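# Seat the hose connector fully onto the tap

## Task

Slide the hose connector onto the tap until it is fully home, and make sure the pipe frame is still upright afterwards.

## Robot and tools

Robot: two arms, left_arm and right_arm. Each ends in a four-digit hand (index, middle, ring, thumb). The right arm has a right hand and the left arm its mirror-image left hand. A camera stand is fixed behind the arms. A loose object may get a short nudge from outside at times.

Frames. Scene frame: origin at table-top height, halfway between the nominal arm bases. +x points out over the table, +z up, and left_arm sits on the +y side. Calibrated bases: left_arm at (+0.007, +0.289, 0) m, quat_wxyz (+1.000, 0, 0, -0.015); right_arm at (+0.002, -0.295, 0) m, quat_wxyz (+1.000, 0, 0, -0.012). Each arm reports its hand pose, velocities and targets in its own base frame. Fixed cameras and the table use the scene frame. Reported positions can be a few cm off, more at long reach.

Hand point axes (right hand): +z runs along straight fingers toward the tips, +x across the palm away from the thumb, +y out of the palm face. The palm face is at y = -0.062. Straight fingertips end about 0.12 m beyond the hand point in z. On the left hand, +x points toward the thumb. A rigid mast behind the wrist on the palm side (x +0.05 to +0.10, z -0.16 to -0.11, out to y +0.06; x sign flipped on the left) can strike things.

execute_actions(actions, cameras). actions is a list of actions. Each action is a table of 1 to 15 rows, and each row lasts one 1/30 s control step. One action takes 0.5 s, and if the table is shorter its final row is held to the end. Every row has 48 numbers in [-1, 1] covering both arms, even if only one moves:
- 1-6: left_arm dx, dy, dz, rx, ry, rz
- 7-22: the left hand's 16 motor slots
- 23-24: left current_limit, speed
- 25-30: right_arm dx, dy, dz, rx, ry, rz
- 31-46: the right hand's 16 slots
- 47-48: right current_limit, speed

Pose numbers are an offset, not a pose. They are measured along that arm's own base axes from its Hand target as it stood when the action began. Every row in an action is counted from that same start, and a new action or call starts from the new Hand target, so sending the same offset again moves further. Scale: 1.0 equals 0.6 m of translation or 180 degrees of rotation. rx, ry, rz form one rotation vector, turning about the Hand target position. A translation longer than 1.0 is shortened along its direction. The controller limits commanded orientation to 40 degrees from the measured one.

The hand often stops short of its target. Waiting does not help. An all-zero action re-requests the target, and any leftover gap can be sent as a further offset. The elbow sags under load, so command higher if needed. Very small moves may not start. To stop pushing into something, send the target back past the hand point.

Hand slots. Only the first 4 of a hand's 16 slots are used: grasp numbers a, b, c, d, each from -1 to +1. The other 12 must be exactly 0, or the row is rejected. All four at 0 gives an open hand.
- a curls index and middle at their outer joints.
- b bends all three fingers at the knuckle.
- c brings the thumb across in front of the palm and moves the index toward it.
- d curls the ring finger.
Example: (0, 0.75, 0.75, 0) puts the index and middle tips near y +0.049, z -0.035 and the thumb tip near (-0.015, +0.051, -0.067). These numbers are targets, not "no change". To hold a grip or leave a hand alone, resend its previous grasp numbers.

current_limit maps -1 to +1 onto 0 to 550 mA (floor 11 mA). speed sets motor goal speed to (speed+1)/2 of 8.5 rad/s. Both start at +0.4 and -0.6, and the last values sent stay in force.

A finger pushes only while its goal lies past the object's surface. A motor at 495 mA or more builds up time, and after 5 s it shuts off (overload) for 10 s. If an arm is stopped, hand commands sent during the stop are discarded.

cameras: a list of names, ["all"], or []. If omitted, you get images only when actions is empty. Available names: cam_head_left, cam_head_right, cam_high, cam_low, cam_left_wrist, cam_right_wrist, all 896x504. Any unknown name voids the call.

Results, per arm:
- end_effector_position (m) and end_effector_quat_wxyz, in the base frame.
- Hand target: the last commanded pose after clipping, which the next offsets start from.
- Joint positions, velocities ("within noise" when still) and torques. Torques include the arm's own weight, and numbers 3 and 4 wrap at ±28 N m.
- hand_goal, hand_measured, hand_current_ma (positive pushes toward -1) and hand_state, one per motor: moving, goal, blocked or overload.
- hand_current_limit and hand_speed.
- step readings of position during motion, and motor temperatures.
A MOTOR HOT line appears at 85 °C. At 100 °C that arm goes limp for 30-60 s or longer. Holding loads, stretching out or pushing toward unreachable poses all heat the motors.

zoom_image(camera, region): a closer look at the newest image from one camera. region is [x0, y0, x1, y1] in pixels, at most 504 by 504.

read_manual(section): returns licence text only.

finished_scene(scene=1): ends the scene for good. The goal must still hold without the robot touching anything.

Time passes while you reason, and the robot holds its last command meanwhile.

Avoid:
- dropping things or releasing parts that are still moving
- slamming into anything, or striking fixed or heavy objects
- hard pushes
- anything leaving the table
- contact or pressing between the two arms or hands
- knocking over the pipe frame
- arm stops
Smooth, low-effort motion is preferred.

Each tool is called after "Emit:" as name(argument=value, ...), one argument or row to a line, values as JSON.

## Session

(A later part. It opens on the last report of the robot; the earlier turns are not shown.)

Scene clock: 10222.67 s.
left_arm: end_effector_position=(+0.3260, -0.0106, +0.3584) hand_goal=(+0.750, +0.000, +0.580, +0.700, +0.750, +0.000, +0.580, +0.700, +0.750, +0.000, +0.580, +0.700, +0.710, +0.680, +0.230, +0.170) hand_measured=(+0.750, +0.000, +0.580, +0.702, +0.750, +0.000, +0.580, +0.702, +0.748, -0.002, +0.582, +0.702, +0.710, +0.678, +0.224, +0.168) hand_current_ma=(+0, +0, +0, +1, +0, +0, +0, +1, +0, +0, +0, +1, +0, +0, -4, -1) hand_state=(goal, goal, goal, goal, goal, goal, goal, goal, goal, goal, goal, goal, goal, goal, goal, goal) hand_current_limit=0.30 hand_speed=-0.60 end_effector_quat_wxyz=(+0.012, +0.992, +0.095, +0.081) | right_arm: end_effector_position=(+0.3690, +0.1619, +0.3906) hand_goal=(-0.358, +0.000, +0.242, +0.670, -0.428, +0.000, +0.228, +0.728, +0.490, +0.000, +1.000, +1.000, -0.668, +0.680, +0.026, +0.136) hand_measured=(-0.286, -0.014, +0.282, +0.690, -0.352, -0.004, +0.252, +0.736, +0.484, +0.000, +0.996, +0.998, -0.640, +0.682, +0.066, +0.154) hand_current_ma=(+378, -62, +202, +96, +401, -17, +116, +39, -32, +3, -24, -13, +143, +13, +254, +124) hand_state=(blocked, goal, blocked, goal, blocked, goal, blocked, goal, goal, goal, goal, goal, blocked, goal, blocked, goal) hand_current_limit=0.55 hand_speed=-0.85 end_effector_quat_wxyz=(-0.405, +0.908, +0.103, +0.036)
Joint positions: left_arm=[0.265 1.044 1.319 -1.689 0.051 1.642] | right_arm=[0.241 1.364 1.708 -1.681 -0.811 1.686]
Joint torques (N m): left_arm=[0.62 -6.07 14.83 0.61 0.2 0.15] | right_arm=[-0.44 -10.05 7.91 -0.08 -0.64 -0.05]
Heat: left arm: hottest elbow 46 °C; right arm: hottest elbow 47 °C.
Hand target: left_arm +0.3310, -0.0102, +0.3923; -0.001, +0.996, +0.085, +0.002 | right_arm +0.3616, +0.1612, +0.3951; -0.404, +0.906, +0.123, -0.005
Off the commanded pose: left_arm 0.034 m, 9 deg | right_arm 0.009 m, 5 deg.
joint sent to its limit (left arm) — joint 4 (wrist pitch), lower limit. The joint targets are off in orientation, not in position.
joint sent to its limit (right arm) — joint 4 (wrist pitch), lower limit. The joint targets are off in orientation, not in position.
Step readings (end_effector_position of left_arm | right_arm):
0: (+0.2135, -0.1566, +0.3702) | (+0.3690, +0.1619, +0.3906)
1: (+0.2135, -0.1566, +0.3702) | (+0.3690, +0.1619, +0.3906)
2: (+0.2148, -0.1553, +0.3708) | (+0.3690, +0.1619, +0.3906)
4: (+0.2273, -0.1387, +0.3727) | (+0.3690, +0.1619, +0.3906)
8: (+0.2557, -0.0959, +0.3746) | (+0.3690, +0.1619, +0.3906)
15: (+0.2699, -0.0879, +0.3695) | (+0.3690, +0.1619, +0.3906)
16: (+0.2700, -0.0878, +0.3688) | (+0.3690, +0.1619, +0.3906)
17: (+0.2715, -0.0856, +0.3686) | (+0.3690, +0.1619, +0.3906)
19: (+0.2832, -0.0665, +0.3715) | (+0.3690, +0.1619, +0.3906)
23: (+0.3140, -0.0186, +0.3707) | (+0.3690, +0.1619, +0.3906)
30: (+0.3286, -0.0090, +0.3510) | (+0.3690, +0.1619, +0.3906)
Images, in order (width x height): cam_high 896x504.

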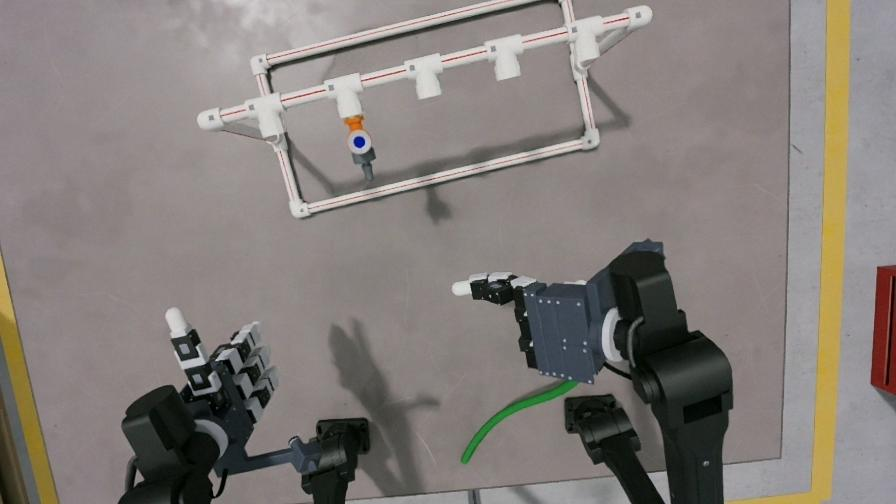

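Emit:
execute_actions(
  actions=[
    [[0.1,0.05,-0.025,0,0,0,0,0,-0.17,0,0,0,0,0,0,0,0,0,0,0,0,0,0.3,-0.6,0,0,0,0,0,0,0.15,0.56,0.82,-0.8,0,0,0,0,0,0,0,0,0,0,0,0,0.55,-0.85]],
    [[0.1,0.05,-0.025,0,0,0,0,0,-0.17,0,0,0,0,0,0,0,0,0,0,0,0,0,0.3,-0.6,0,0,0,0,0,0,0.15,0.56,0.82,-0.8,0,0,0,0,0,0,0,0,0,0,0,0,0.55,-0.85]],
    [[0.09,0.04,-0.02,0,0,0,0,0,-0.17,0,0,0,0,0,0,0,0,0,0,0,0,0,0.3,-0.6,0,0,0,0,0,0,0.15,0.56,0.82,-0.8,0,0,0,0,0,0,0,0,0,0,0,0,0.55,-0.85]],
  ],
  cameras=["cam_high","cam_low"],
)

Scene clock: 10257.27 s.
left_arm: end_effector_position=(+0.4966, +0.0662, +0.3161) hand_goal=(+0.810, +0.000, +0.674, +0.700, +0.750, +0.000, +0.580, +0.650, +0.708, +0.000, +0.580, +0.700, +1.000, +0.680, +0.272, +0.196) hand_measured=(+0.806, +0.000, +0.670, +0.702, +0.750, +0.000, +0.580, +0.652, +0.710, -0.002, +0.582, +0.702, +0.998, +0.678, +0.264, +0.192) hand_current_ma=(-2, +0, -1, +1, +0, +0, +0, +1, +0, +0, +0, +1, +0, +0, -6, -1) hand_state=(goal, goal, goal, goal, goal, goal, goal, goal, goal, goal, goal, goal, goal, goal, goal, goal) hand_current_limit=0.30 hand_speed=-0.60 end_effector_quat_wxyz=(+0.008, +0.996, +0.093, +0.013) | right_arm: end_effector_position=(+0.3690, +0.1619, +0.3906) hand_goal=(-0.358, +0.000, +0.242, +0.670, -0.428, +0.000, +0.228, +0.728, +0.490, +0.000, +1.000, +1.000, -0.668, +0.680, +0.026, +0.136) hand_measured=(-0.286, -0.014, +0.282, +0.690, -0.352, -0.004, +0.252, +0.736, +0.484, +0.000, +0.996, +0.998, -0.640, +0.682, +0.066, +0.154) hand_current_ma=(+378, -62, +202, +96, +401, -17, +116, +39, -32, +3, -24, -13, +143, +13, +254, +124) hand_state=(blocked, goal, blocked, goal, blocked, goal, blocked, goal, goal, goal, goal, goal, blocked, goal, blocked, goal) hand_current_limit=0.55 hand_speed=-0.85 end_effector_quat_wxyz=(-0.405, +0.908, +0.103, +0.036)
Joint positions: left_arm=[0.316 1.591 1.732 -1.689 0.022 1.7] | right_arm=[0.241 1.364 1.708 -1.681 -0.811 1.686]
Joint torques (N m): left_arm=[1.32 -13.16 15.01 0.31 -0.01 0.16] | right_arm=[-0.44 -10.05 7.9 -0.09 -0.64 -0.05]
Motor temperatures (°C): left_arm=[26 26 54 26 28 27] | right_arm=[26 42 47 26 26 25]
Heat: left arm: hottest elbow 54 °C; right arm: hottest elbow 47 °C.
Hand target: left_arm +0.5050, +0.0737, +0.3502; -0.001, +0.996, +0.085, +0.002 | right_arm +0.3616, +0.1612, +0.3951; -0.404, +0.906, +0.123, -0.005
Off the commanded pose: left_arm 0.036 m, 2 deg | right_arm 0.009 m, 5 deg.
joint sent to its limit (left arm) — joint 4 (wrist pitch), lower limit. The joint targets are off in orientation, not in position.
joint sent to its limit (right arm) — joint 4 (wrist pitch), lower limit. The joint targets are off in orientation, not in position.
Step readings (end_effector_position of left_arm | right_arm):
0: (+0.3260, -0.0106, +0.3584) | (+0.3690, +0.1619, +0.3906)
1: (+0.3261, -0.0106, +0.3584) | (+0.3690, +0.1619, +0.3906)
2: (+0.3275, -0.0102, +0.3589) | (+0.3690, +0.1619, +0.3906)
4: (+0.3392, -0.0054, +0.3634) | (+0.3690, +0.1619, +0.3906)
8: (+0.3720, +0.0100, +0.3600) | (+0.3690, +0.1619, +0.3906)
15: (+0.3862, +0.0163, +0.3388) | (+0.3690, +0.1619, +0.3906)
16: (+0.3861, +0.0164, +0.3396) | (+0.3690, +0.1619, +0.3906)
17: (+0.3874, +0.0172, +0.3410) | (+0.3690, +0.1619, +0.3906)
19: (+0.3989, +0.0230, +0.3474) | (+0.3690, +0.1619, +0.3906)
23: (+0.4297, +0.0378, +0.3490) | (+0.3690, +0.1619, +0.3906)
30: (+0.4438, +0.0445, +0.3254) | (+0.3690, +0.1619, +0.3906)
31: (+0.4439, +0.0446, +0.3255) | (+0.3690, +0.1619, +0.3906)
32: (+0.4453, +0.0453, +0.3268) | (+0.3690, +0.1619, +0.3906)
34: (+0.4565, +0.0503, +0.3332) | (+0.3690, +0.1619, +0.3906)
38: (+0.4843, +0.0611, +0.3369) | (+0.3690, +0.1619, +0.3906)
45: (+0.4960, +0.0660, +0.3156) | (+0.3690, +0.1619, +0.3906)
Images, in order (width x height): cam_high 896x504, cam_low 896x504.

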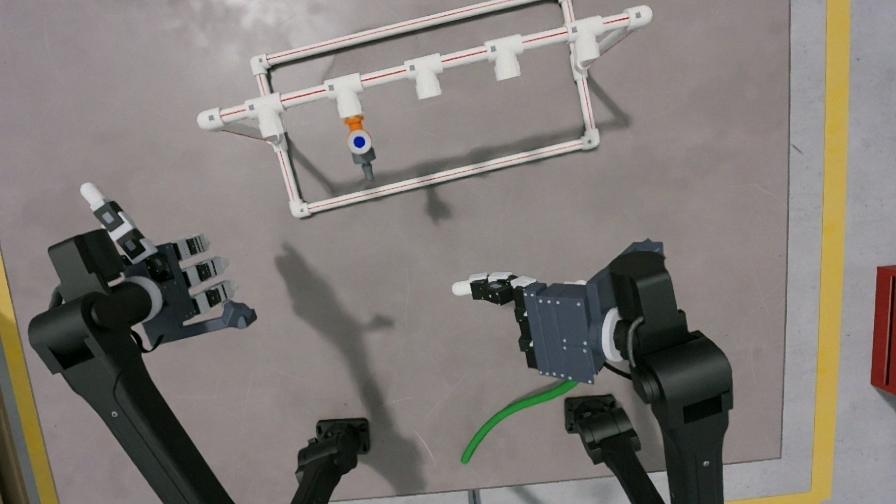

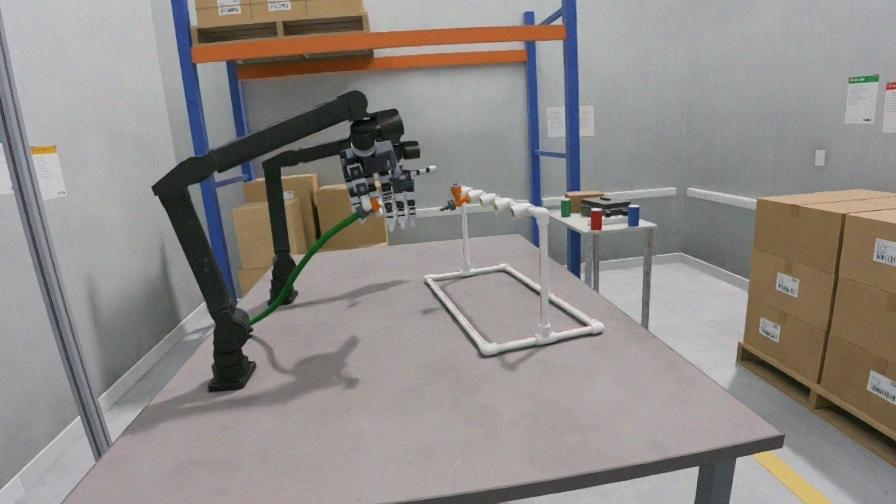

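Emit:
execute_actions(
  actions=[
    [[0,0,-0.1,0,0,0,0,0,-0.17,0,0,0,0,0,0,0,0,0,0,0,0,0,0.3,-0.6,0,0,0,0,0,0,0.15,0.56,0.82,-0.8,0,0,0,0,0,0,0,0,0,0,0,0,0.55,-0.85]],
    [[0,0,-0.1,0,0,0,0,0,-0.17,0,0,0,0,0,0,0,0,0,0,0,0,0,0.3,-0.6,0,0,0,0,0,0,0.15,0.56,0.82,-0.8,0,0,0,0,0,0,0,0,0,0,0,0,0.55,-0.85]],
  ],
  cameras=["cam_high","cam_low","cam_left_wrist"],
)

Scene clock: 10281.03 s.
left_arm: end_effector_position=(+0.5061, +0.0733, +0.2261) hand_goal=(+0.810, +0.000, +0.674, +0.700, +0.750, +0.000, +0.580, +0.650, +0.708, +0.000, +0.580, +0.700, +1.000, +0.680, +0.272, +0.196) hand_measured=(+0.806, +0.000, +0.670, +0.702, +0.750, +0.000, +0.580, +0.652, +0.710, -0.002, +0.582, +0.702, +0.998, +0.678, +0.264, +0.192) hand_current_ma=(-2, +0, -1, +1, +0, +0, +0, +1, +0, +0, +0, +1, +0, +0, -5, -1) hand_state=(goal, goal, goal, goal, goal, goal, goal, goal, goal, goal, goal, goal, goal, goal, goal, goal) hand_current_limit=0.30 hand_speed=-0.60 end_effector_quat_wxyz=(+0.002, +0.996, +0.093, -0.007) | right_arm: end_effector_position=(+0.3690, +0.1619, +0.3906) hand_goal=(-0.358, +0.000, +0.242, +0.670, -0.428, +0.000, +0.228, +0.728, +0.490, +0.000, +1.000, +1.000, -0.668, +0.680, +0.026, +0.136) hand_measured=(-0.286, -0.014, +0.282, +0.690, -0.352, -0.004, +0.252, +0.736, +0.484, +0.000, +0.996, +0.998, -0.640, +0.682, +0.066, +0.154) hand_current_ma=(+378, -62, +202, +96, +401, -17, +116, +39, -32, +3, -24, -13, +143, +13, +254, +124) hand_state=(blocked, goal, blocked, goal, blocked, goal, blocked, goal, goal, goal, goal, goal, blocked, goal, blocked, goal) hand_current_limit=0.55 hand_speed=-0.85 end_effector_quat_wxyz=(-0.405, +0.908, +0.103, +0.036)
Joint positions: left_arm=[0.316 1.638 1.56 -1.507 0 1.701] | right_arm=[0.241 1.364 1.708 -1.681 -0.811 1.686]
Joint torques (N m): left_arm=[0.67 -14.33 8.98 0.75 -0.01 0.14] | right_arm=[-0.44 -10.11 7.91 -0.08 -0.64 -0.05]
Heat: left arm: hottest elbow 53 °C; right arm: hottest elbow 46 °C.
Hand target: left_arm +0.5050, +0.0737, +0.2304; -0.001, +0.996, +0.085, +0.002 | right_arm +0.3616, +0.1612, +0.3951; -0.404, +0.906, +0.123, -0.005
Off the commanded pose: left_arm 0.004 m, 1 deg | right_arm 0.009 m, 5 deg.
joint sent to its limit (right arm) — joint 4 (wrist pitch), lower limit. The joint targets are off in orientation, not in position.
Step readings (end_effector_position of left_arm | right_arm):
0: (+0.4966, +0.0662, +0.3161) | (+0.3690, +0.1619, +0.3906)
1: (+0.4966, +0.0663, +0.3160) | (+0.3690, +0.1619, +0.3906)
2: (+0.4964, +0.0668, +0.3157) | (+0.3690, +0.1619, +0.3906)
4: (+0.4974, +0.0685, +0.3144) | (+0.3690, +0.1619, +0.3906)
8: (+0.5024, +0.0714, +0.3079) | (+0.3690, +0.1619, +0.3906)
15: (+0.5054, +0.0726, +0.2927) | (+0.3690, +0.1619, +0.3906)
16: (+0.5053, +0.0727, +0.2914) | (+0.3690, +0.1619, +0.3906)
17: (+0.5062, +0.0731, +0.2880) | (+0.3690, +0.1619, +0.3906)
19: (+0.5069, +0.0735, +0.2749) | (+0.3690, +0.1619, +0.3906)
23: (+0.5021, +0.0720, +0.2410) | (+0.3690, +0.1619, +0.3906)
30: (+0.5054, +0.0731, +0.2259) | (+0.3690, +0.1619, +0.3906)
camera_calibration:
cam_left_wrist: T_world_to_cam=[[-0.88875, 0.456873, 0.03729, 0.372408], [0.352545, 0.629269, 0.692627, -0.424975], [0.292978, 0.628719, -0.720331, 0.096732], [0, 0, 0, 1]] pos_world=[0.45246, 0.0364631, 0.350141]
Images, in order (width x height): cam_high 896x504, cam_low 896x504, cam_left_wrist 896x504.

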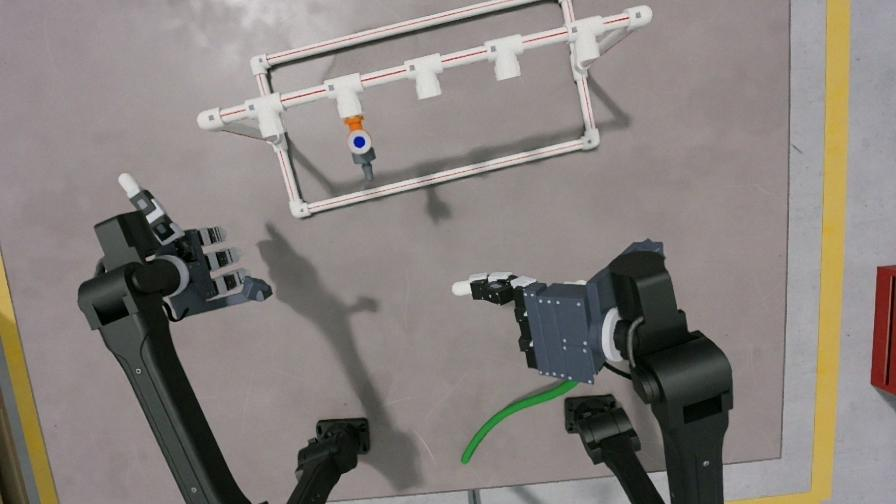

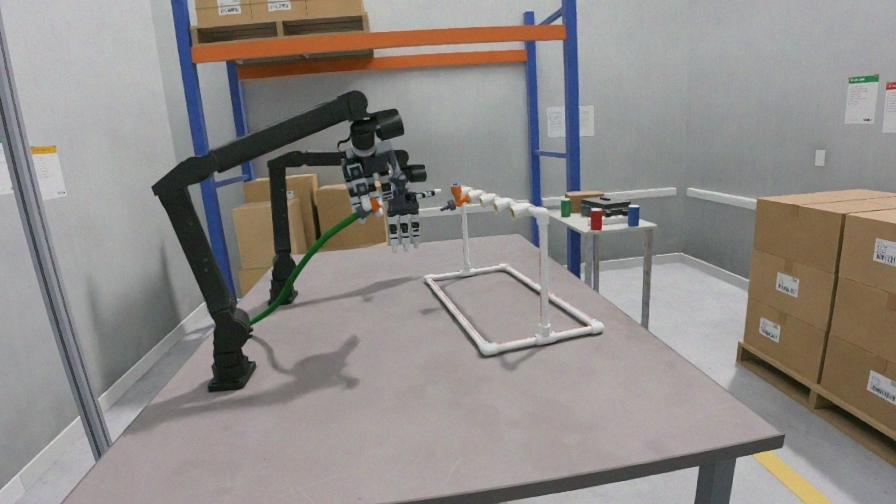

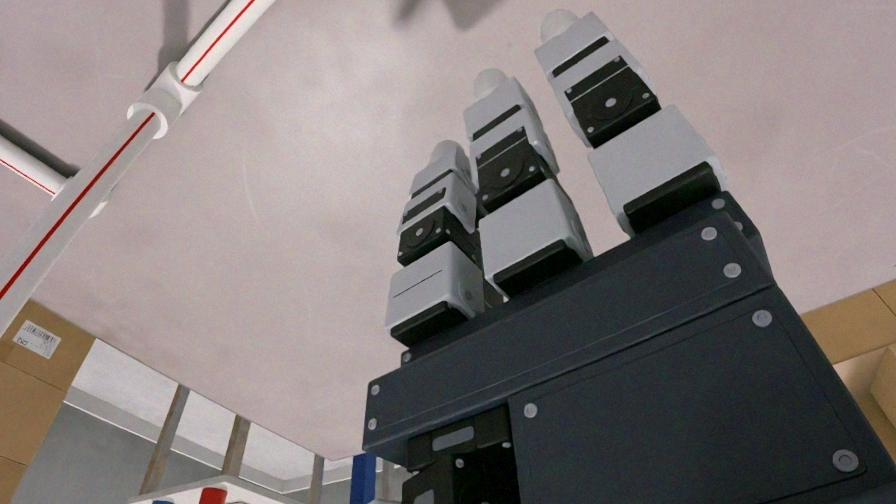

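Emit:
execute_actions(
  actions=[
    [[0,0,-0.08,0,0,0,0,0,-0.17,0,0,0,0,0,0,0,0,0,0,0,0,0,0.3,-0.6,0,0,0,0,0,0,0.15,0.56,0.82,-0.8,0,0,0,0,0,0,0,0,0,0,0,0,0.55,-0.85]],
    [[0,0,-0.055,0,0,0,0,0,-0.17,0,0,0,0,0,0,0,0,0,0,0,0,0,0.3,-0.6,0,0,0,0,0,0,0.15,0.56,0.82,-0.8,0,0,0,0,0,0,0,0,0,0,0,0,0.55,-0.85]],
  ],
  cameras=["cam_high","cam_low","cam_head_right"],
)

Scene clock: 10290.97 s.
left_arm: end_effector_position=(+0.5060, +0.0733, +0.1512) hand_goal=(+0.810, +0.000, +0.674, +0.700, +0.750, +0.000, +0.580, +0.650, +0.708, +0.000, +0.580, +0.700, +1.000, +0.680, +0.272, +0.196) hand_measured=(+0.806, +0.000, +0.670, +0.702, +0.750, +0.000, +0.580, +0.652, +0.710, -0.002, +0.582, +0.702, +0.998, +0.678, +0.264, +0.192) hand_current_ma=(-2, +0, -1, +1, +0, +0, +0, +1, +0, +0, +0, +1, +0, +0, -5, -1) hand_state=(goal, goal, goal, goal, goal, goal, goal, goal, goal, goal, goal, goal, goal, goal, goal, goal) hand_current_limit=0.30 hand_speed=-0.60 end_effector_quat_wxyz=(+0.000, +0.996, +0.093, -0.001) | right_arm: end_effector_position=(+0.3690, +0.1619, +0.3906) hand_goal=(-0.358, +0.000, +0.242, +0.670, -0.428, +0.000, +0.228, +0.728, +0.490, +0.000, +1.000, +1.000, -0.668, +0.680, +0.026, +0.136) hand_measured=(-0.286, -0.014, +0.282, +0.690, -0.352, -0.004, +0.252, +0.736, +0.484, +0.000, +0.996, +0.998, -0.640, +0.682, +0.066, +0.154) hand_current_ma=(+378, -62, +202, +96, +401, -17, +116, +39, -32, +3, -24, -13, +143, +13, +254, +124) hand_state=(blocked, goal, blocked, goal, blocked, goal, blocked, goal, goal, goal, goal, goal, blocked, goal, blocked, goal) hand_current_limit=0.55 hand_speed=-0.85 end_effector_quat_wxyz=(-0.405, +0.908, +0.103, +0.036)
Joint positions: left_arm=[0.316 1.664 1.392 -1.3 0 1.701] | right_arm=[0.241 1.364 1.708 -1.681 -0.811 1.686]
Joint torques (N m): left_arm=[0.73 -13.86 8.55 0.72 0.03 0.15] | right_arm=[-0.44 -10.05 7.9 -0.09 -0.64 -0.05]
Heat: left arm: hottest elbow 51 °C; right arm: hottest elbow 46 °C.
Hand target: left_arm +0.5050, +0.0737, +0.1493; -0.001, +0.996, +0.085, +0.002 | right_arm +0.3616, +0.1612, +0.3951; -0.404, +0.906, +0.123, -0.005
Off the commanded pose: left_arm 0.002 m, 1 deg | right_arm 0.009 m, 5 deg.
joint sent to its limit (right arm) — joint 4 (wrist pitch), lower limit. The joint targets are off in orientation, not in position.
Step readings (end_effector_position of left_arm | right_arm):
0: (+0.5061, +0.0733, +0.2261) | (+0.3690, +0.1619, +0.3906)
1: (+0.5062, +0.0734, +0.2258) | (+0.3690, +0.1619, +0.3906)
2: (+0.5070, +0.0736, +0.2239) | (+0.3690, +0.1619, +0.3906)
4: (+0.5085, +0.0741, +0.2151) | (+0.3690, +0.1619, +0.3906)
8: (+0.5037, +0.0725, +0.1918) | (+0.3690, +0.1619, +0.3906)
15: (+0.5051, +0.0730, +0.1818) | (+0.3690, +0.1619, +0.3906)
16: (+0.5055, +0.0731, +0.1817) | (+0.3690, +0.1619, +0.3906)
17: (+0.5063, +0.0734, +0.1803) | (+0.3690, +0.1619, +0.3906)
19: (+0.5080, +0.0739, +0.1746) | (+0.3690, +0.1619, +0.3906)
23: (+0.5049, +0.0729, +0.1596) | (+0.3690, +0.1619, +0.3906)
30: (+0.5055, +0.0731, +0.1512) | (+0.3690, +0.1619, +0.3906)
Images, in order (width x height): cam_head_right 896x504, cam_high 896x504, cam_low 896x504.

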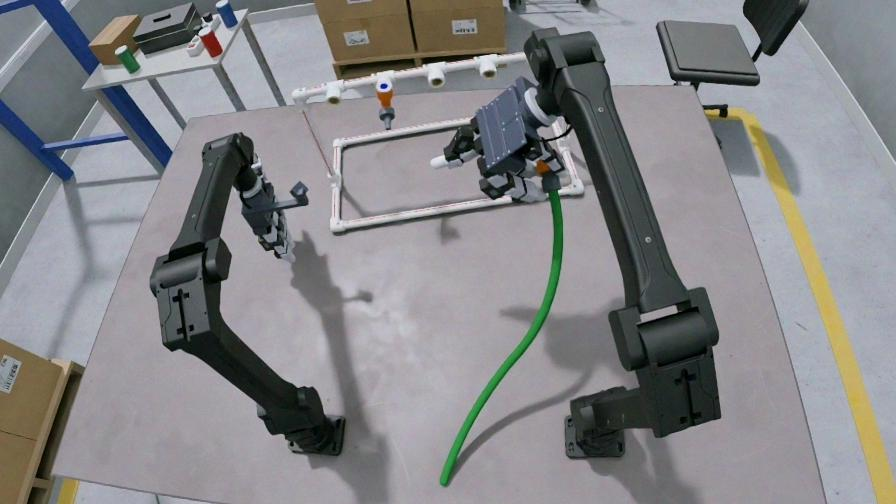

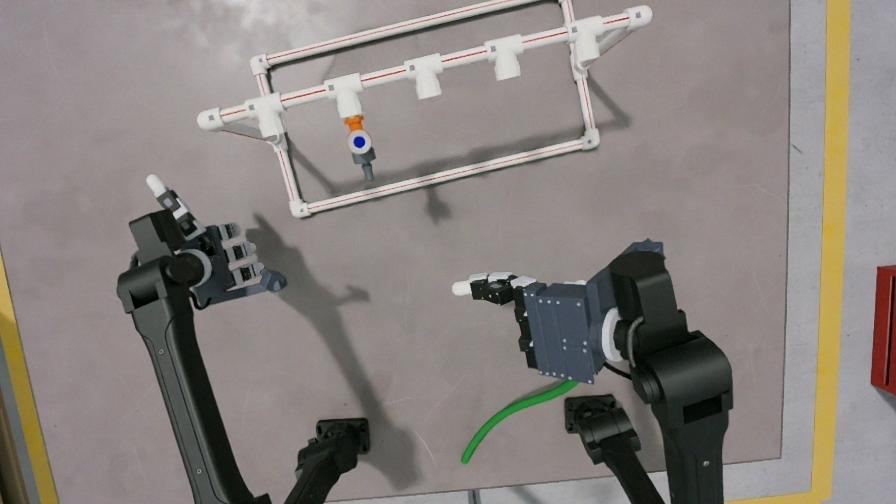

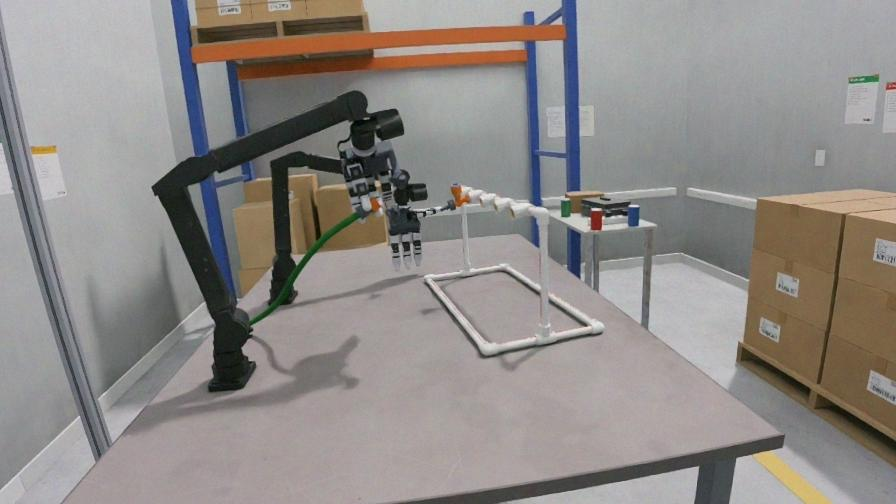

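Emit:
execute_actions(
  actions=[
    [[0.05,0.0,-0.012,0,0,0,0,0,-0.17,0,0,0,0,0,0,0,0,0,0,0,0,0,0.3,-0.6,0,0,0,0,0,0,0.15,0.56,0.82,-0.8,0,0,0,0,0,0,0,0,0,0,0,0,0.55,-0.85]],
    [[0.05,-0.02,-0.01,0,0,0,0,0,-0.17,0,0,0,0,0,0,0,0,0,0,0,0,0,0.3,-0.6,0,0,0,0,0,0,0.15,0.56,0.82,-0.8,0,0,0,0,0,0,0,0,0,0,0,0,0.55,-0.85]],
  ],
  cameras=["cam_high","cam_low","cam_left_wrist"],
)

Scene clock: 10301.73 s.
left_arm: end_effector_position=(+0.5384, +0.0614, +0.1215) hand_goal=(+0.810, +0.000, +0.674, +0.700, +0.750, +0.000, +0.580, +0.650, +0.708, +0.000, +0.580, +0.700, +1.000, +0.680, +0.272, +0.196) hand_measured=(+0.822, -0.030, +0.682, +0.704, +0.756, -0.012, +0.584, +0.652, +0.708, -0.002, +0.582, +0.702, +1.000, +0.678, +0.264, +0.192) hand_current_ma=(+8, -28, +4, +1, +3, -7, +1, +1, +0, +0, +0, +1, +0, +0, -6, -1) hand_state=(goal, blocked, goal, goal, goal, goal, goal, goal, goal, goal, goal, goal, goal, goal, goal, goal) hand_current_limit=0.30 hand_speed=-0.60 end_effector_quat_wxyz=(+0.003, +0.996, +0.083, -0.022) | right_arm: end_effector_position=(+0.3690, +0.1619, +0.3906) hand_goal=(-0.358, +0.000, +0.242, +0.670, -0.428, +0.000, +0.228, +0.728, +0.490, +0.000, +1.000, +1.000, -0.668, +0.680, +0.026, +0.136) hand_measured=(-0.286, -0.014, +0.282, +0.690, -0.352, -0.004, +0.252, +0.736, +0.484, +0.000, +0.996, +0.998, -0.640, +0.682, +0.066, +0.154) hand_current_ma=(+378, -62, +202, +96, +401, -17, +116, +39, -32, +3, -24, -13, +143, +13, +254, +124) hand_state=(blocked, goal, blocked, goal, blocked, goal, blocked, goal, goal, goal, goal, goal, blocked, goal, blocked, goal) hand_current_limit=0.55 hand_speed=-0.85 end_effector_quat_wxyz=(-0.405, +0.908, +0.103, +0.036)
Joint positions: left_arm=[0.275 1.785 1.475 -1.305 -0.003 1.679] | right_arm=[0.241 1.364 1.708 -1.681 -0.811 1.686]
Joint torques (N m): left_arm=[-0.15 -13.57 14.13 0.35 0.16 -0.23] | right_arm=[-0.44 -10.05 7.9 -0.09 -0.65 -0.05]
Heat: left arm: hottest elbow 50 °C; right arm: hottest elbow 46 °C.
Hand target: left_arm +0.5650, +0.0618, +0.1361; -0.001, +0.996, +0.085, +0.002 | right_arm +0.3616, +0.1612, +0.3951; -0.404, +0.906, +0.123, -0.005
Off the commanded pose: left_arm 0.030 m, 3 deg | right_arm 0.009 m, 5 deg.
joint sent to its limit (right arm) — joint 4 (wrist pitch), lower limit. The joint targets are off in orientation, not in position.
Step readings (end_effector_position of left_arm | right_arm):
0: (+0.5060, +0.0733, +0.1512) | (+0.3690, +0.1619, +0.3906)
1: (+0.5060, +0.0733, +0.1512) | (+0.3690, +0.1619, +0.3906)
2: (+0.5060, +0.0733, +0.1505) | (+0.3690, +0.1619, +0.3906)
4: (+0.5063, +0.0734, +0.1465) | (+0.3690, +0.1619, +0.3906)
8: (+0.5067, +0.0725, +0.1281) | (+0.3690, +0.1619, +0.3906)
15: (+0.5129, +0.0706, +0.1258) | (+0.3690, +0.1619, +0.3906)
16: (+0.5131, +0.0704, +0.1253) | (+0.3690, +0.1619, +0.3906)
17: (+0.5142, +0.0697, +0.1252) | (+0.3690, +0.1619, +0.3906)
19: (+0.5199, +0.0688, +0.1239) | (+0.3690, +0.1619, +0.3906)
23: (+0.5330, +0.0640, +0.1215) | (+0.3690, +0.1619, +0.3906)
30: (+0.5380, +0.0613, +0.1216) | (+0.3690, +0.1619, +0.3906)
camera_calibration:
cam_left_wrist: T_world_to_cam=[[-0.878005, 0.474759, 0.0609223, 0.400694], [0.385281, 0.625461, 0.678496, -0.372047], [0.284017, 0.619195, -0.732074, 0.0263568], [0, 0, 0, 1]] pos_world=[0.487668, 0.0261475, 0.247316]
Images, in order (width x height): cam_high 896x504, cam_low 896x504, cam_left_wrist 896x504.

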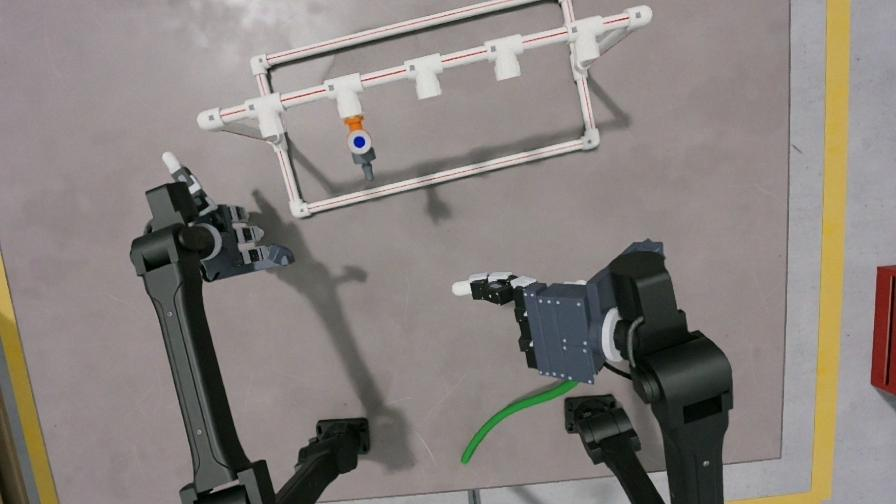

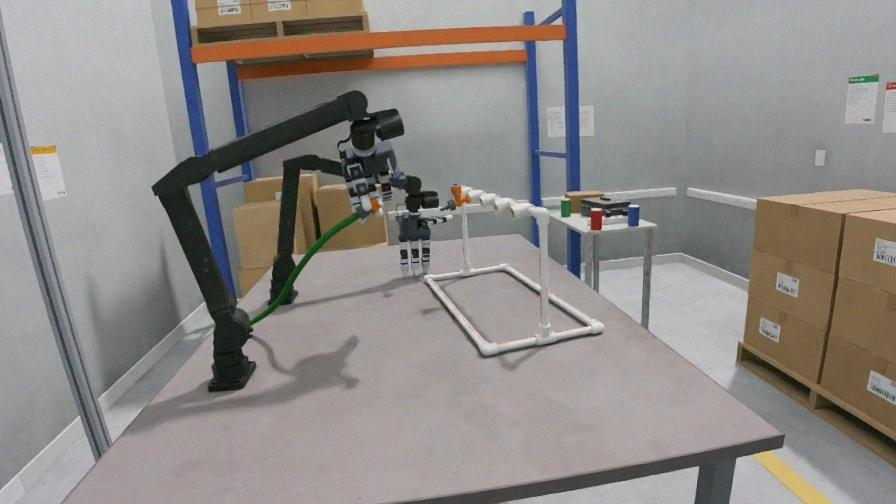

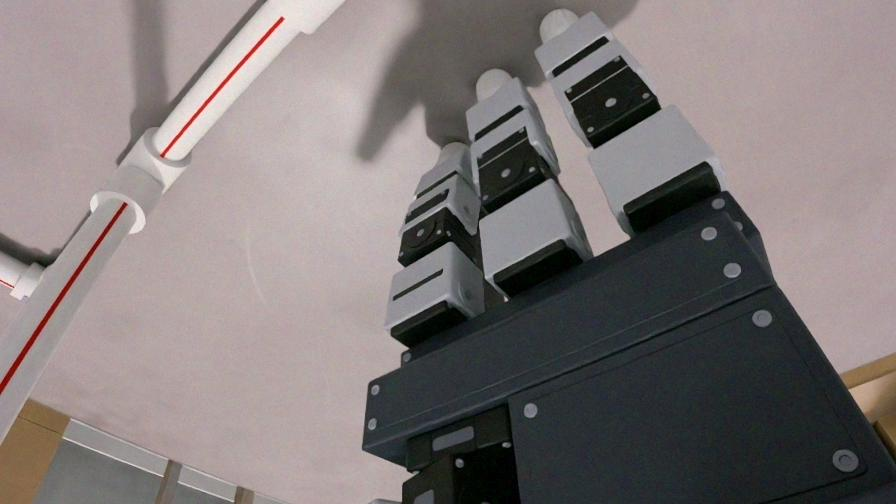

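Emit:
execute_actions(
  actions=[
    [[0.0,0.0,0.03,0,0,0,0,0,-0.17,0,0,0,0,0,0,0,0,0,0,0,0,0,0.3,-0.6,0,0,0,0,0,0,0.15,0.56,0.82,-0.8,0,0,0,0,0,0,0,0,0,0,0,0,0.55,-0.85]],
  ],
  cameras=["cam_high","cam_low","cam_left_wrist"],
)

Scene clock: 10307.60 s.
left_arm: end_effector_position=(+0.5411, +0.0613, +0.1305) hand_goal=(+0.810, +0.000, +0.674, +0.700, +0.750, +0.000, +0.580, +0.650, +0.708, +0.000, +0.580, +0.700, +1.000, +0.680, +0.272, +0.196) hand_measured=(+0.810, -0.002, +0.676, +0.702, +0.752, -0.002, +0.582, +0.652, +0.708, -0.002, +0.582, +0.702, +1.000, +0.678, +0.264, +0.192) hand_current_ma=(+0, -1, +0, +1, +0, -1, +1, +1, +0, +0, +0, +1, +0, +0, -6, -1) hand_state=(goal, goal, goal, goal, goal, goal, goal, goal, goal, goal, goal, goal, goal, goal, goal, goal) hand_current_limit=0.30 hand_speed=-0.60 end_effector_quat_wxyz=(+0.004, +0.996, +0.083, -0.025) | right_arm: end_effector_position=(+0.3690, +0.1619, +0.3906) hand_goal=(-0.358, +0.000, +0.242, +0.670, -0.428, +0.000, +0.228, +0.728, +0.490, +0.000, +1.000, +1.000, -0.668, +0.680, +0.026, +0.136) hand_measured=(-0.286, -0.014, +0.282, +0.690, -0.352, -0.004, +0.252, +0.736, +0.484, +0.000, +0.996, +0.998, -0.640, +0.682, +0.066, +0.154) hand_current_ma=(+378, -62, +202, +96, +401, -17, +116, +39, -32, +3, -24, -13, +143, +13, +254, +124) hand_state=(blocked, goal, blocked, goal, blocked, goal, blocked, goal, goal, goal, goal, goal, blocked, goal, blocked, goal) hand_current_limit=0.55 hand_speed=-0.85 end_effector_quat_wxyz=(-0.405, +0.908, +0.103, +0.036)
Joint positions: left_arm=[0.273 1.789 1.505 -1.338 -0.002 1.678] | right_arm=[0.241 1.364 1.708 -1.681 -0.811 1.686]
Joint torques (N m): left_arm=[-0.21 -14.8 14.28 -0.12 0.1 -0.17] | right_arm=[-0.38 -10.05 7.9 -0.08 -0.64 -0.05]
Heat: left arm: hottest elbow 51 °C; right arm: hottest elbow 46 °C.
Hand target: left_arm +0.5650, +0.0617, +0.1540; -0.001, +0.996, +0.085, +0.002 | right_arm +0.3616, +0.1612, +0.3951; -0.404, +0.906, +0.123, -0.005
Off the commanded pose: left_arm 0.034 m, 3 deg | right_arm 0.009 m, 5 deg.
joint sent to its limit (right arm) — joint 4 (wrist pitch), lower limit. The joint targets are off in orientation, not in position.
Step readings (end_effector_position of left_arm | right_arm):
0: (+0.5383, +0.0614, +0.1215) | (+0.3690, +0.1619, +0.3906)
1: (+0.5382, +0.0614, +0.1215) | (+0.3690, +0.1619, +0.3906)
2: (+0.5382, +0.0614, +0.1219) | (+0.3690, +0.1619, +0.3906)
4: (+0.5388, +0.0614, +0.1233) | (+0.3690, +0.1619, +0.3906)
8: (+0.5402, +0.0613, +0.1274) | (+0.3690, +0.1619, +0.3906)
15: (+0.5413, +0.0616, +0.1305) | (+0.3690, +0.1619, +0.3906)
camera_calibration:
cam_left_wrist: T_world_to_cam=[[-0.877493, 0.475188, 0.0648242, 0.40179], [0.389485, 0.627223, 0.674457, -0.381033], [0.279835, 0.61708, -0.735463, 0.035034], [0, 0, 0, 1]] pos_world=[0.49117, 0.0264481, 0.256711]
Images, in order (width x height): cam_high 896x504, cam_low 896x504, cam_left_wrist 896x504.

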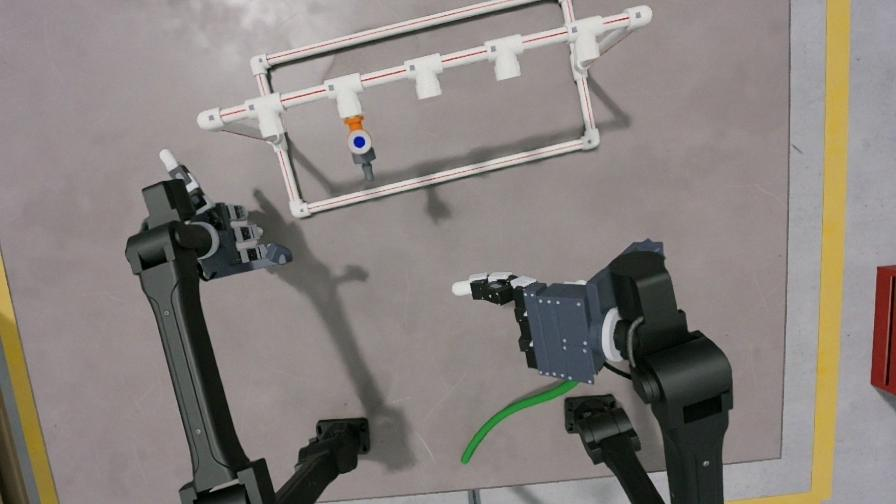

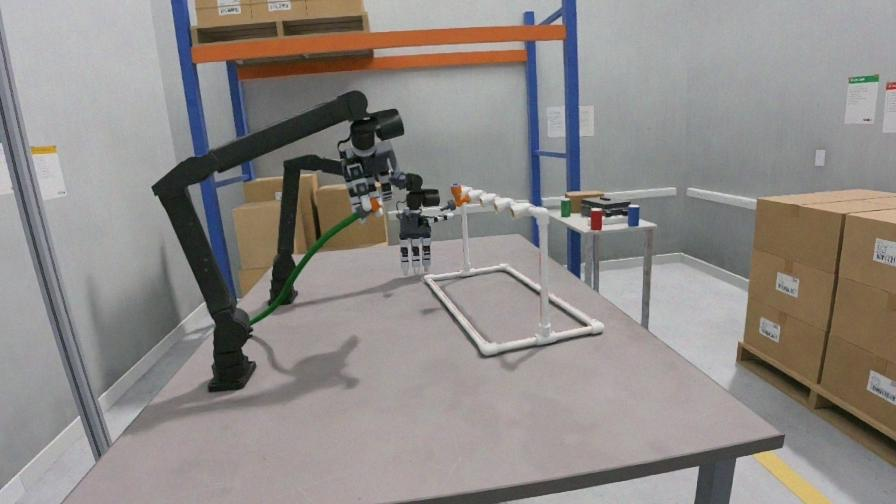

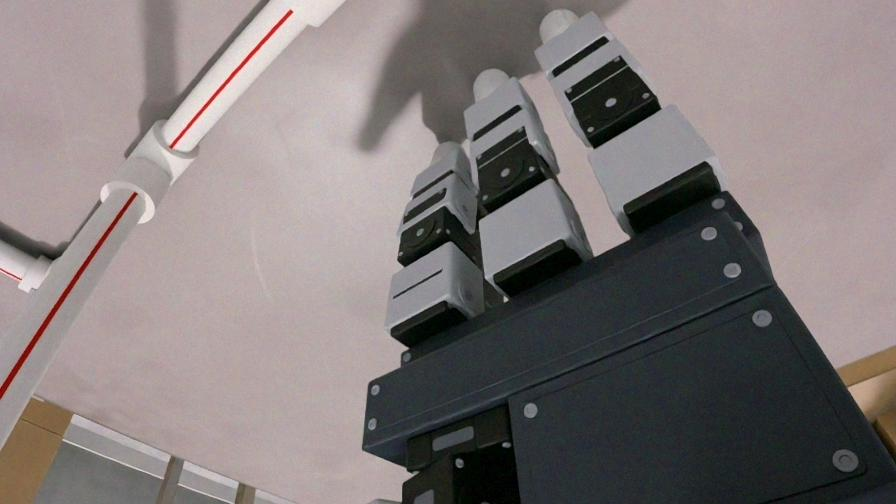

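Emit:
execute_actions(
  actions=[
    [[0.04,-0.03,0.015,0,0,0,0,0,-0.17,0,0,0,0,0,0,0,0,0,0,0,0,0,0.3,-0.6,0,0,0,0,0,0,0.15,0.56,0.82,-0.8,0,0,0,0,0,0,0,0,0,0,0,0,0.55,-0.85]],
  ],
  cameras=["cam_high","cam_left_wrist"],
)

Scene clock: 10317.47 s.
left_arm: end_effector_position=(+0.5659, +0.0384, +0.1398) hand_goal=(+0.810, +0.000, +0.674, +0.700, +0.750, +0.000, +0.580, +0.650, +0.708, +0.000, +0.580, +0.700, +1.000, +0.680, +0.272, +0.196) hand_measured=(+0.810, -0.002, +0.676, +0.702, +0.750, -0.002, +0.582, +0.652, +0.708, -0.002, +0.582, +0.702, +1.000, +0.678, +0.264, +0.192) hand_current_ma=(+0, -1, +0, +1, +0, +0, +1, +1, +0, +0, +0, +1, +0, +0, -6, -1) hand_state=(goal, goal, goal, goal, goal, goal, goal, goal, goal, goal, goal, goal, goal, goal, goal, goal) hand_current_limit=0.30 hand_speed=-0.60 end_effector_quat_wxyz=(+0.004, +0.997, +0.077, -0.025) | right_arm: end_effector_position=(+0.3690, +0.1619, +0.3906) hand_goal=(-0.358, +0.000, +0.242, +0.670, -0.428, +0.000, +0.228, +0.728, +0.490, +0.000, +1.000, +1.000, -0.668, +0.680, +0.026, +0.136) hand_measured=(-0.286, -0.014, +0.282, +0.690, -0.352, -0.004, +0.252, +0.736, +0.484, +0.000, +0.996, +0.998, -0.640, +0.682, +0.066, +0.154) hand_current_ma=(+378, -62, +202, +96, +401, -17, +116, +39, -32, +3, -24, -13, +143, +13, +254, +124) hand_state=(blocked, goal, blocked, goal, blocked, goal, blocked, goal, goal, goal, goal, goal, blocked, goal, blocked, goal) hand_current_limit=0.55 hand_speed=-0.85 end_effector_quat_wxyz=(-0.405, +0.908, +0.103, +0.036)
Joint positions: left_arm=[0.222 1.831 1.591 -1.38 0.001 1.638] | right_arm=[0.241 1.364 1.708 -1.681 -0.811 1.686]
Joint torques (N m): left_arm=[0.56 -15.27 14.49 -0.12 0 -0.17] | right_arm=[-0.44 -10.05 7.9 -0.06 -0.64 -0.05]
Heat: left arm: hottest elbow 50 °C; right arm: hottest elbow 46 °C.
Hand target: left_arm +0.5890, +0.0438, +0.1631; -0.001, +0.996, +0.086, +0.002 | right_arm +0.3616, +0.1612, +0.3951; -0.404, +0.906, +0.123, -0.005
Off the commanded pose: left_arm 0.033 m, 3 deg | right_arm 0.009 m, 5 deg.
joint sent to its limit (right arm) — joint 4 (wrist pitch), lower limit. The joint targets are off in orientation, not in position.
Step readings (end_effector_position of left_arm | right_arm):
0: (+0.5410, +0.0613, +0.1305) | (+0.3690, +0.1619, +0.3906)
1: (+0.5412, +0.0614, +0.1308) | (+0.3690, +0.1619, +0.3906)
2: (+0.5416, +0.0609, +0.1311) | (+0.3690, +0.1619, +0.3906)
4: (+0.5460, +0.0586, +0.1338) | (+0.3690, +0.1619, +0.3906)
8: (+0.5600, +0.0485, +0.1398) | (+0.3690, +0.1619, +0.3906)
15: (+0.5662, +0.0384, +0.1426) | (+0.3690, +0.1619, +0.3906)
camera_calibration:
cam_left_wrist: T_world_to_cam=[[-0.872083, 0.485181, 0.0638056, 0.430551], [0.395996, 0.623074, 0.674511, -0.38613], [0.287504, 0.613496, -0.735502, 0.0449137], [0, 0, 0, 1]] pos_world=[0.515469, 0.00413839, 0.266012]
Images, in order (width x height): cam_high 896x504, cam_left_wrist 896x504.

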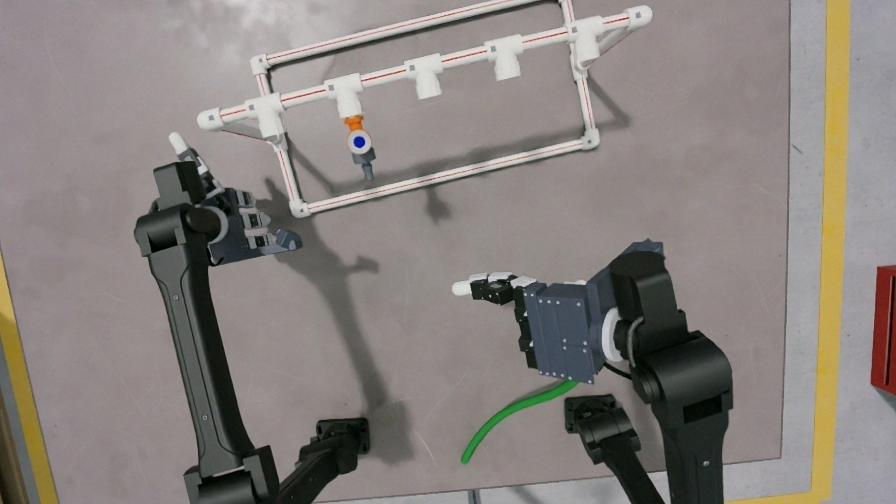

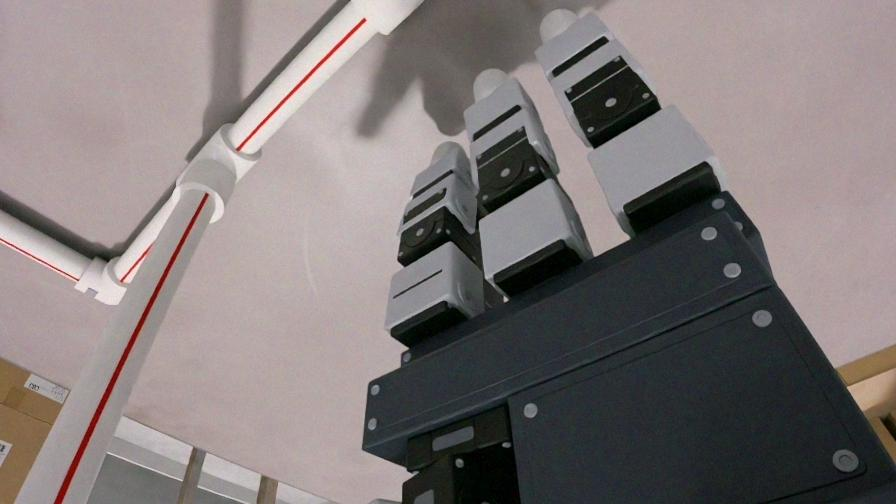

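Emit:
execute_actions(
  actions=[
    [[0.0,-0.05,0.0,0,0,0,0,0,-0.17,0,0,0,0,0,0,0,0,0,0,0,0,0,0.3,-0.6,0,0,0,0,0,0,0.15,0.56,0.82,-0.8,0,0,0,0,0,0,0,0,0,0,0,0,0.55,-0.85]],
  ],
  cameras=["cam_high","cam_left_wrist"],
)

Scene clock: 10324.90 s.
left_arm: end_effector_position=(+0.5714, +0.0104, +0.1396) hand_goal=(+0.810, +0.000, +0.674, +0.700, +0.750, +0.000, +0.580, +0.650, +0.708, +0.000, +0.580, +0.700, +1.000, +0.680, +0.272, +0.196) hand_measured=(+0.810, -0.002, +0.676, +0.702, +0.750, -0.002, +0.582, +0.652, +0.708, -0.002, +0.582, +0.702, +1.000, +0.678, +0.264, +0.192) hand_current_ma=(+0, -1, +0, +1, +0, +0, +1, +1, +0, +0, +0, +1, +0, +0, -6, -1) hand_state=(goal, goal, goal, goal, goal, goal, goal, goal, goal, goal, goal, goal, goal, goal, goal, goal) hand_current_limit=0.30 hand_speed=-0.60 end_effector_quat_wxyz=(+0.003, +0.997, +0.077, -0.025) | right_arm: end_effector_position=(+0.3690, +0.1619, +0.3906) hand_goal=(-0.358, +0.000, +0.242, +0.670, -0.428, +0.000, +0.228, +0.728, +0.490, +0.000, +1.000, +1.000, -0.668, +0.680, +0.026, +0.136) hand_measured=(-0.286, -0.014, +0.282, +0.690, -0.352, -0.004, +0.252, +0.736, +0.484, +0.000, +0.996, +0.998, -0.640, +0.682, +0.066, +0.154) hand_current_ma=(+378, -62, +202, +96, +401, -17, +116, +39, -32, +3, -24, -13, +143, +13, +254, +124) hand_state=(blocked, goal, blocked, goal, blocked, goal, blocked, goal, goal, goal, goal, goal, blocked, goal, blocked, goal) hand_current_limit=0.55 hand_speed=-0.85 end_effector_quat_wxyz=(-0.405, +0.908, +0.103, +0.036)
Joint positions: left_arm=[0.169 1.831 1.591 -1.38 0.001 1.586] | right_arm=[0.241 1.364 1.708 -1.681 -0.811 1.686]
Joint torques (N m): left_arm=[1.14 -15.91 12.9 0.06 -0.03 -0.15] | right_arm=[-0.44 -10.05 7.91 -0.08 -0.64 -0.05]
Heat: left arm: hottest elbow 50 °C; right arm: hottest elbow 46 °C.
Hand target: left_arm +0.5890, +0.0138, +0.1631; -0.001, +0.996, +0.085, +0.002 | right_arm +0.3616, +0.1612, +0.3951; -0.404, +0.906, +0.123, -0.005
Off the commanded pose: left_arm 0.030 m, 3 deg | right_arm 0.009 m, 5 deg.
joint sent to its limit (right arm) — joint 4 (wrist pitch), lower limit. The joint targets are off in orientation, not in position.
Step readings (end_effector_position of left_arm | right_arm):
0: (+0.5660, +0.0384, +0.1398) | (+0.3690, +0.1619, +0.3906)
1: (+0.5660, +0.0384, +0.1398) | (+0.3690, +0.1619, +0.3906)
2: (+0.5663, +0.0377, +0.1398) | (+0.3690, +0.1619, +0.3906)
4: (+0.5673, +0.0357, +0.1398) | (+0.3690, +0.1619, +0.3906)
8: (+0.5695, +0.0238, +0.1397) | (+0.3690, +0.1619, +0.3906)
15: (+0.5710, +0.0103, +0.1396) | (+0.3690, +0.1619, +0.3906)
camera_calibration:
cam_left_wrist: T_world_to_cam=[[-0.87185, 0.485403, 0.0652844, 0.448534], [0.396577, 0.621431, 0.675685, -0.371256], [0.28741, 0.614986, -0.734294, 0.06025], [0, 0, 0, 1]] pos_world=[0.520969, -0.0240627, 0.265811]
Images, in order (width x height): cam_high 896x504, cam_left_wrist 896x504.

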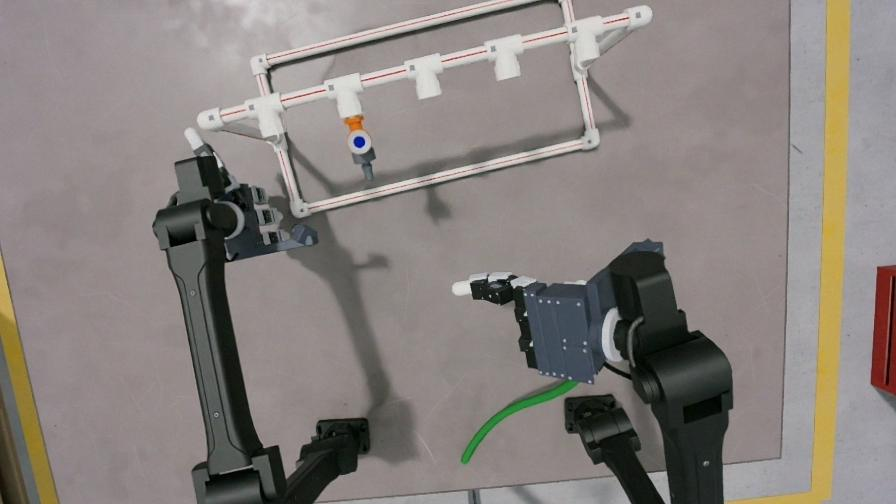

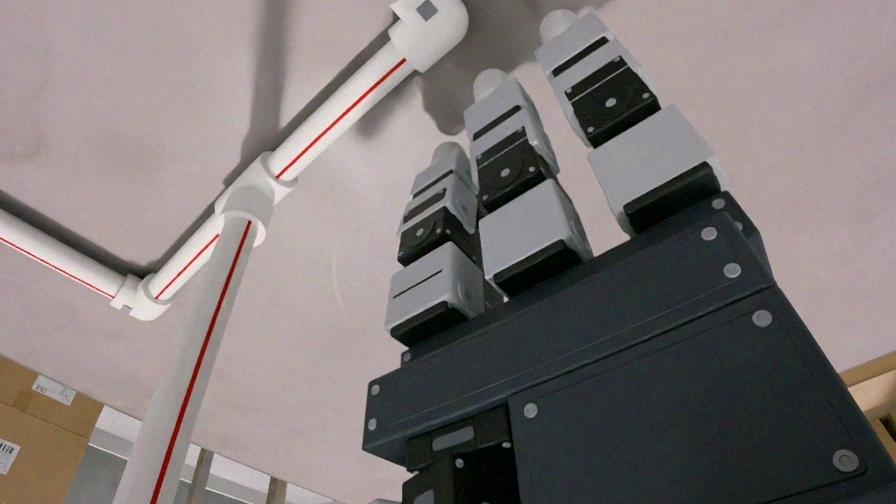

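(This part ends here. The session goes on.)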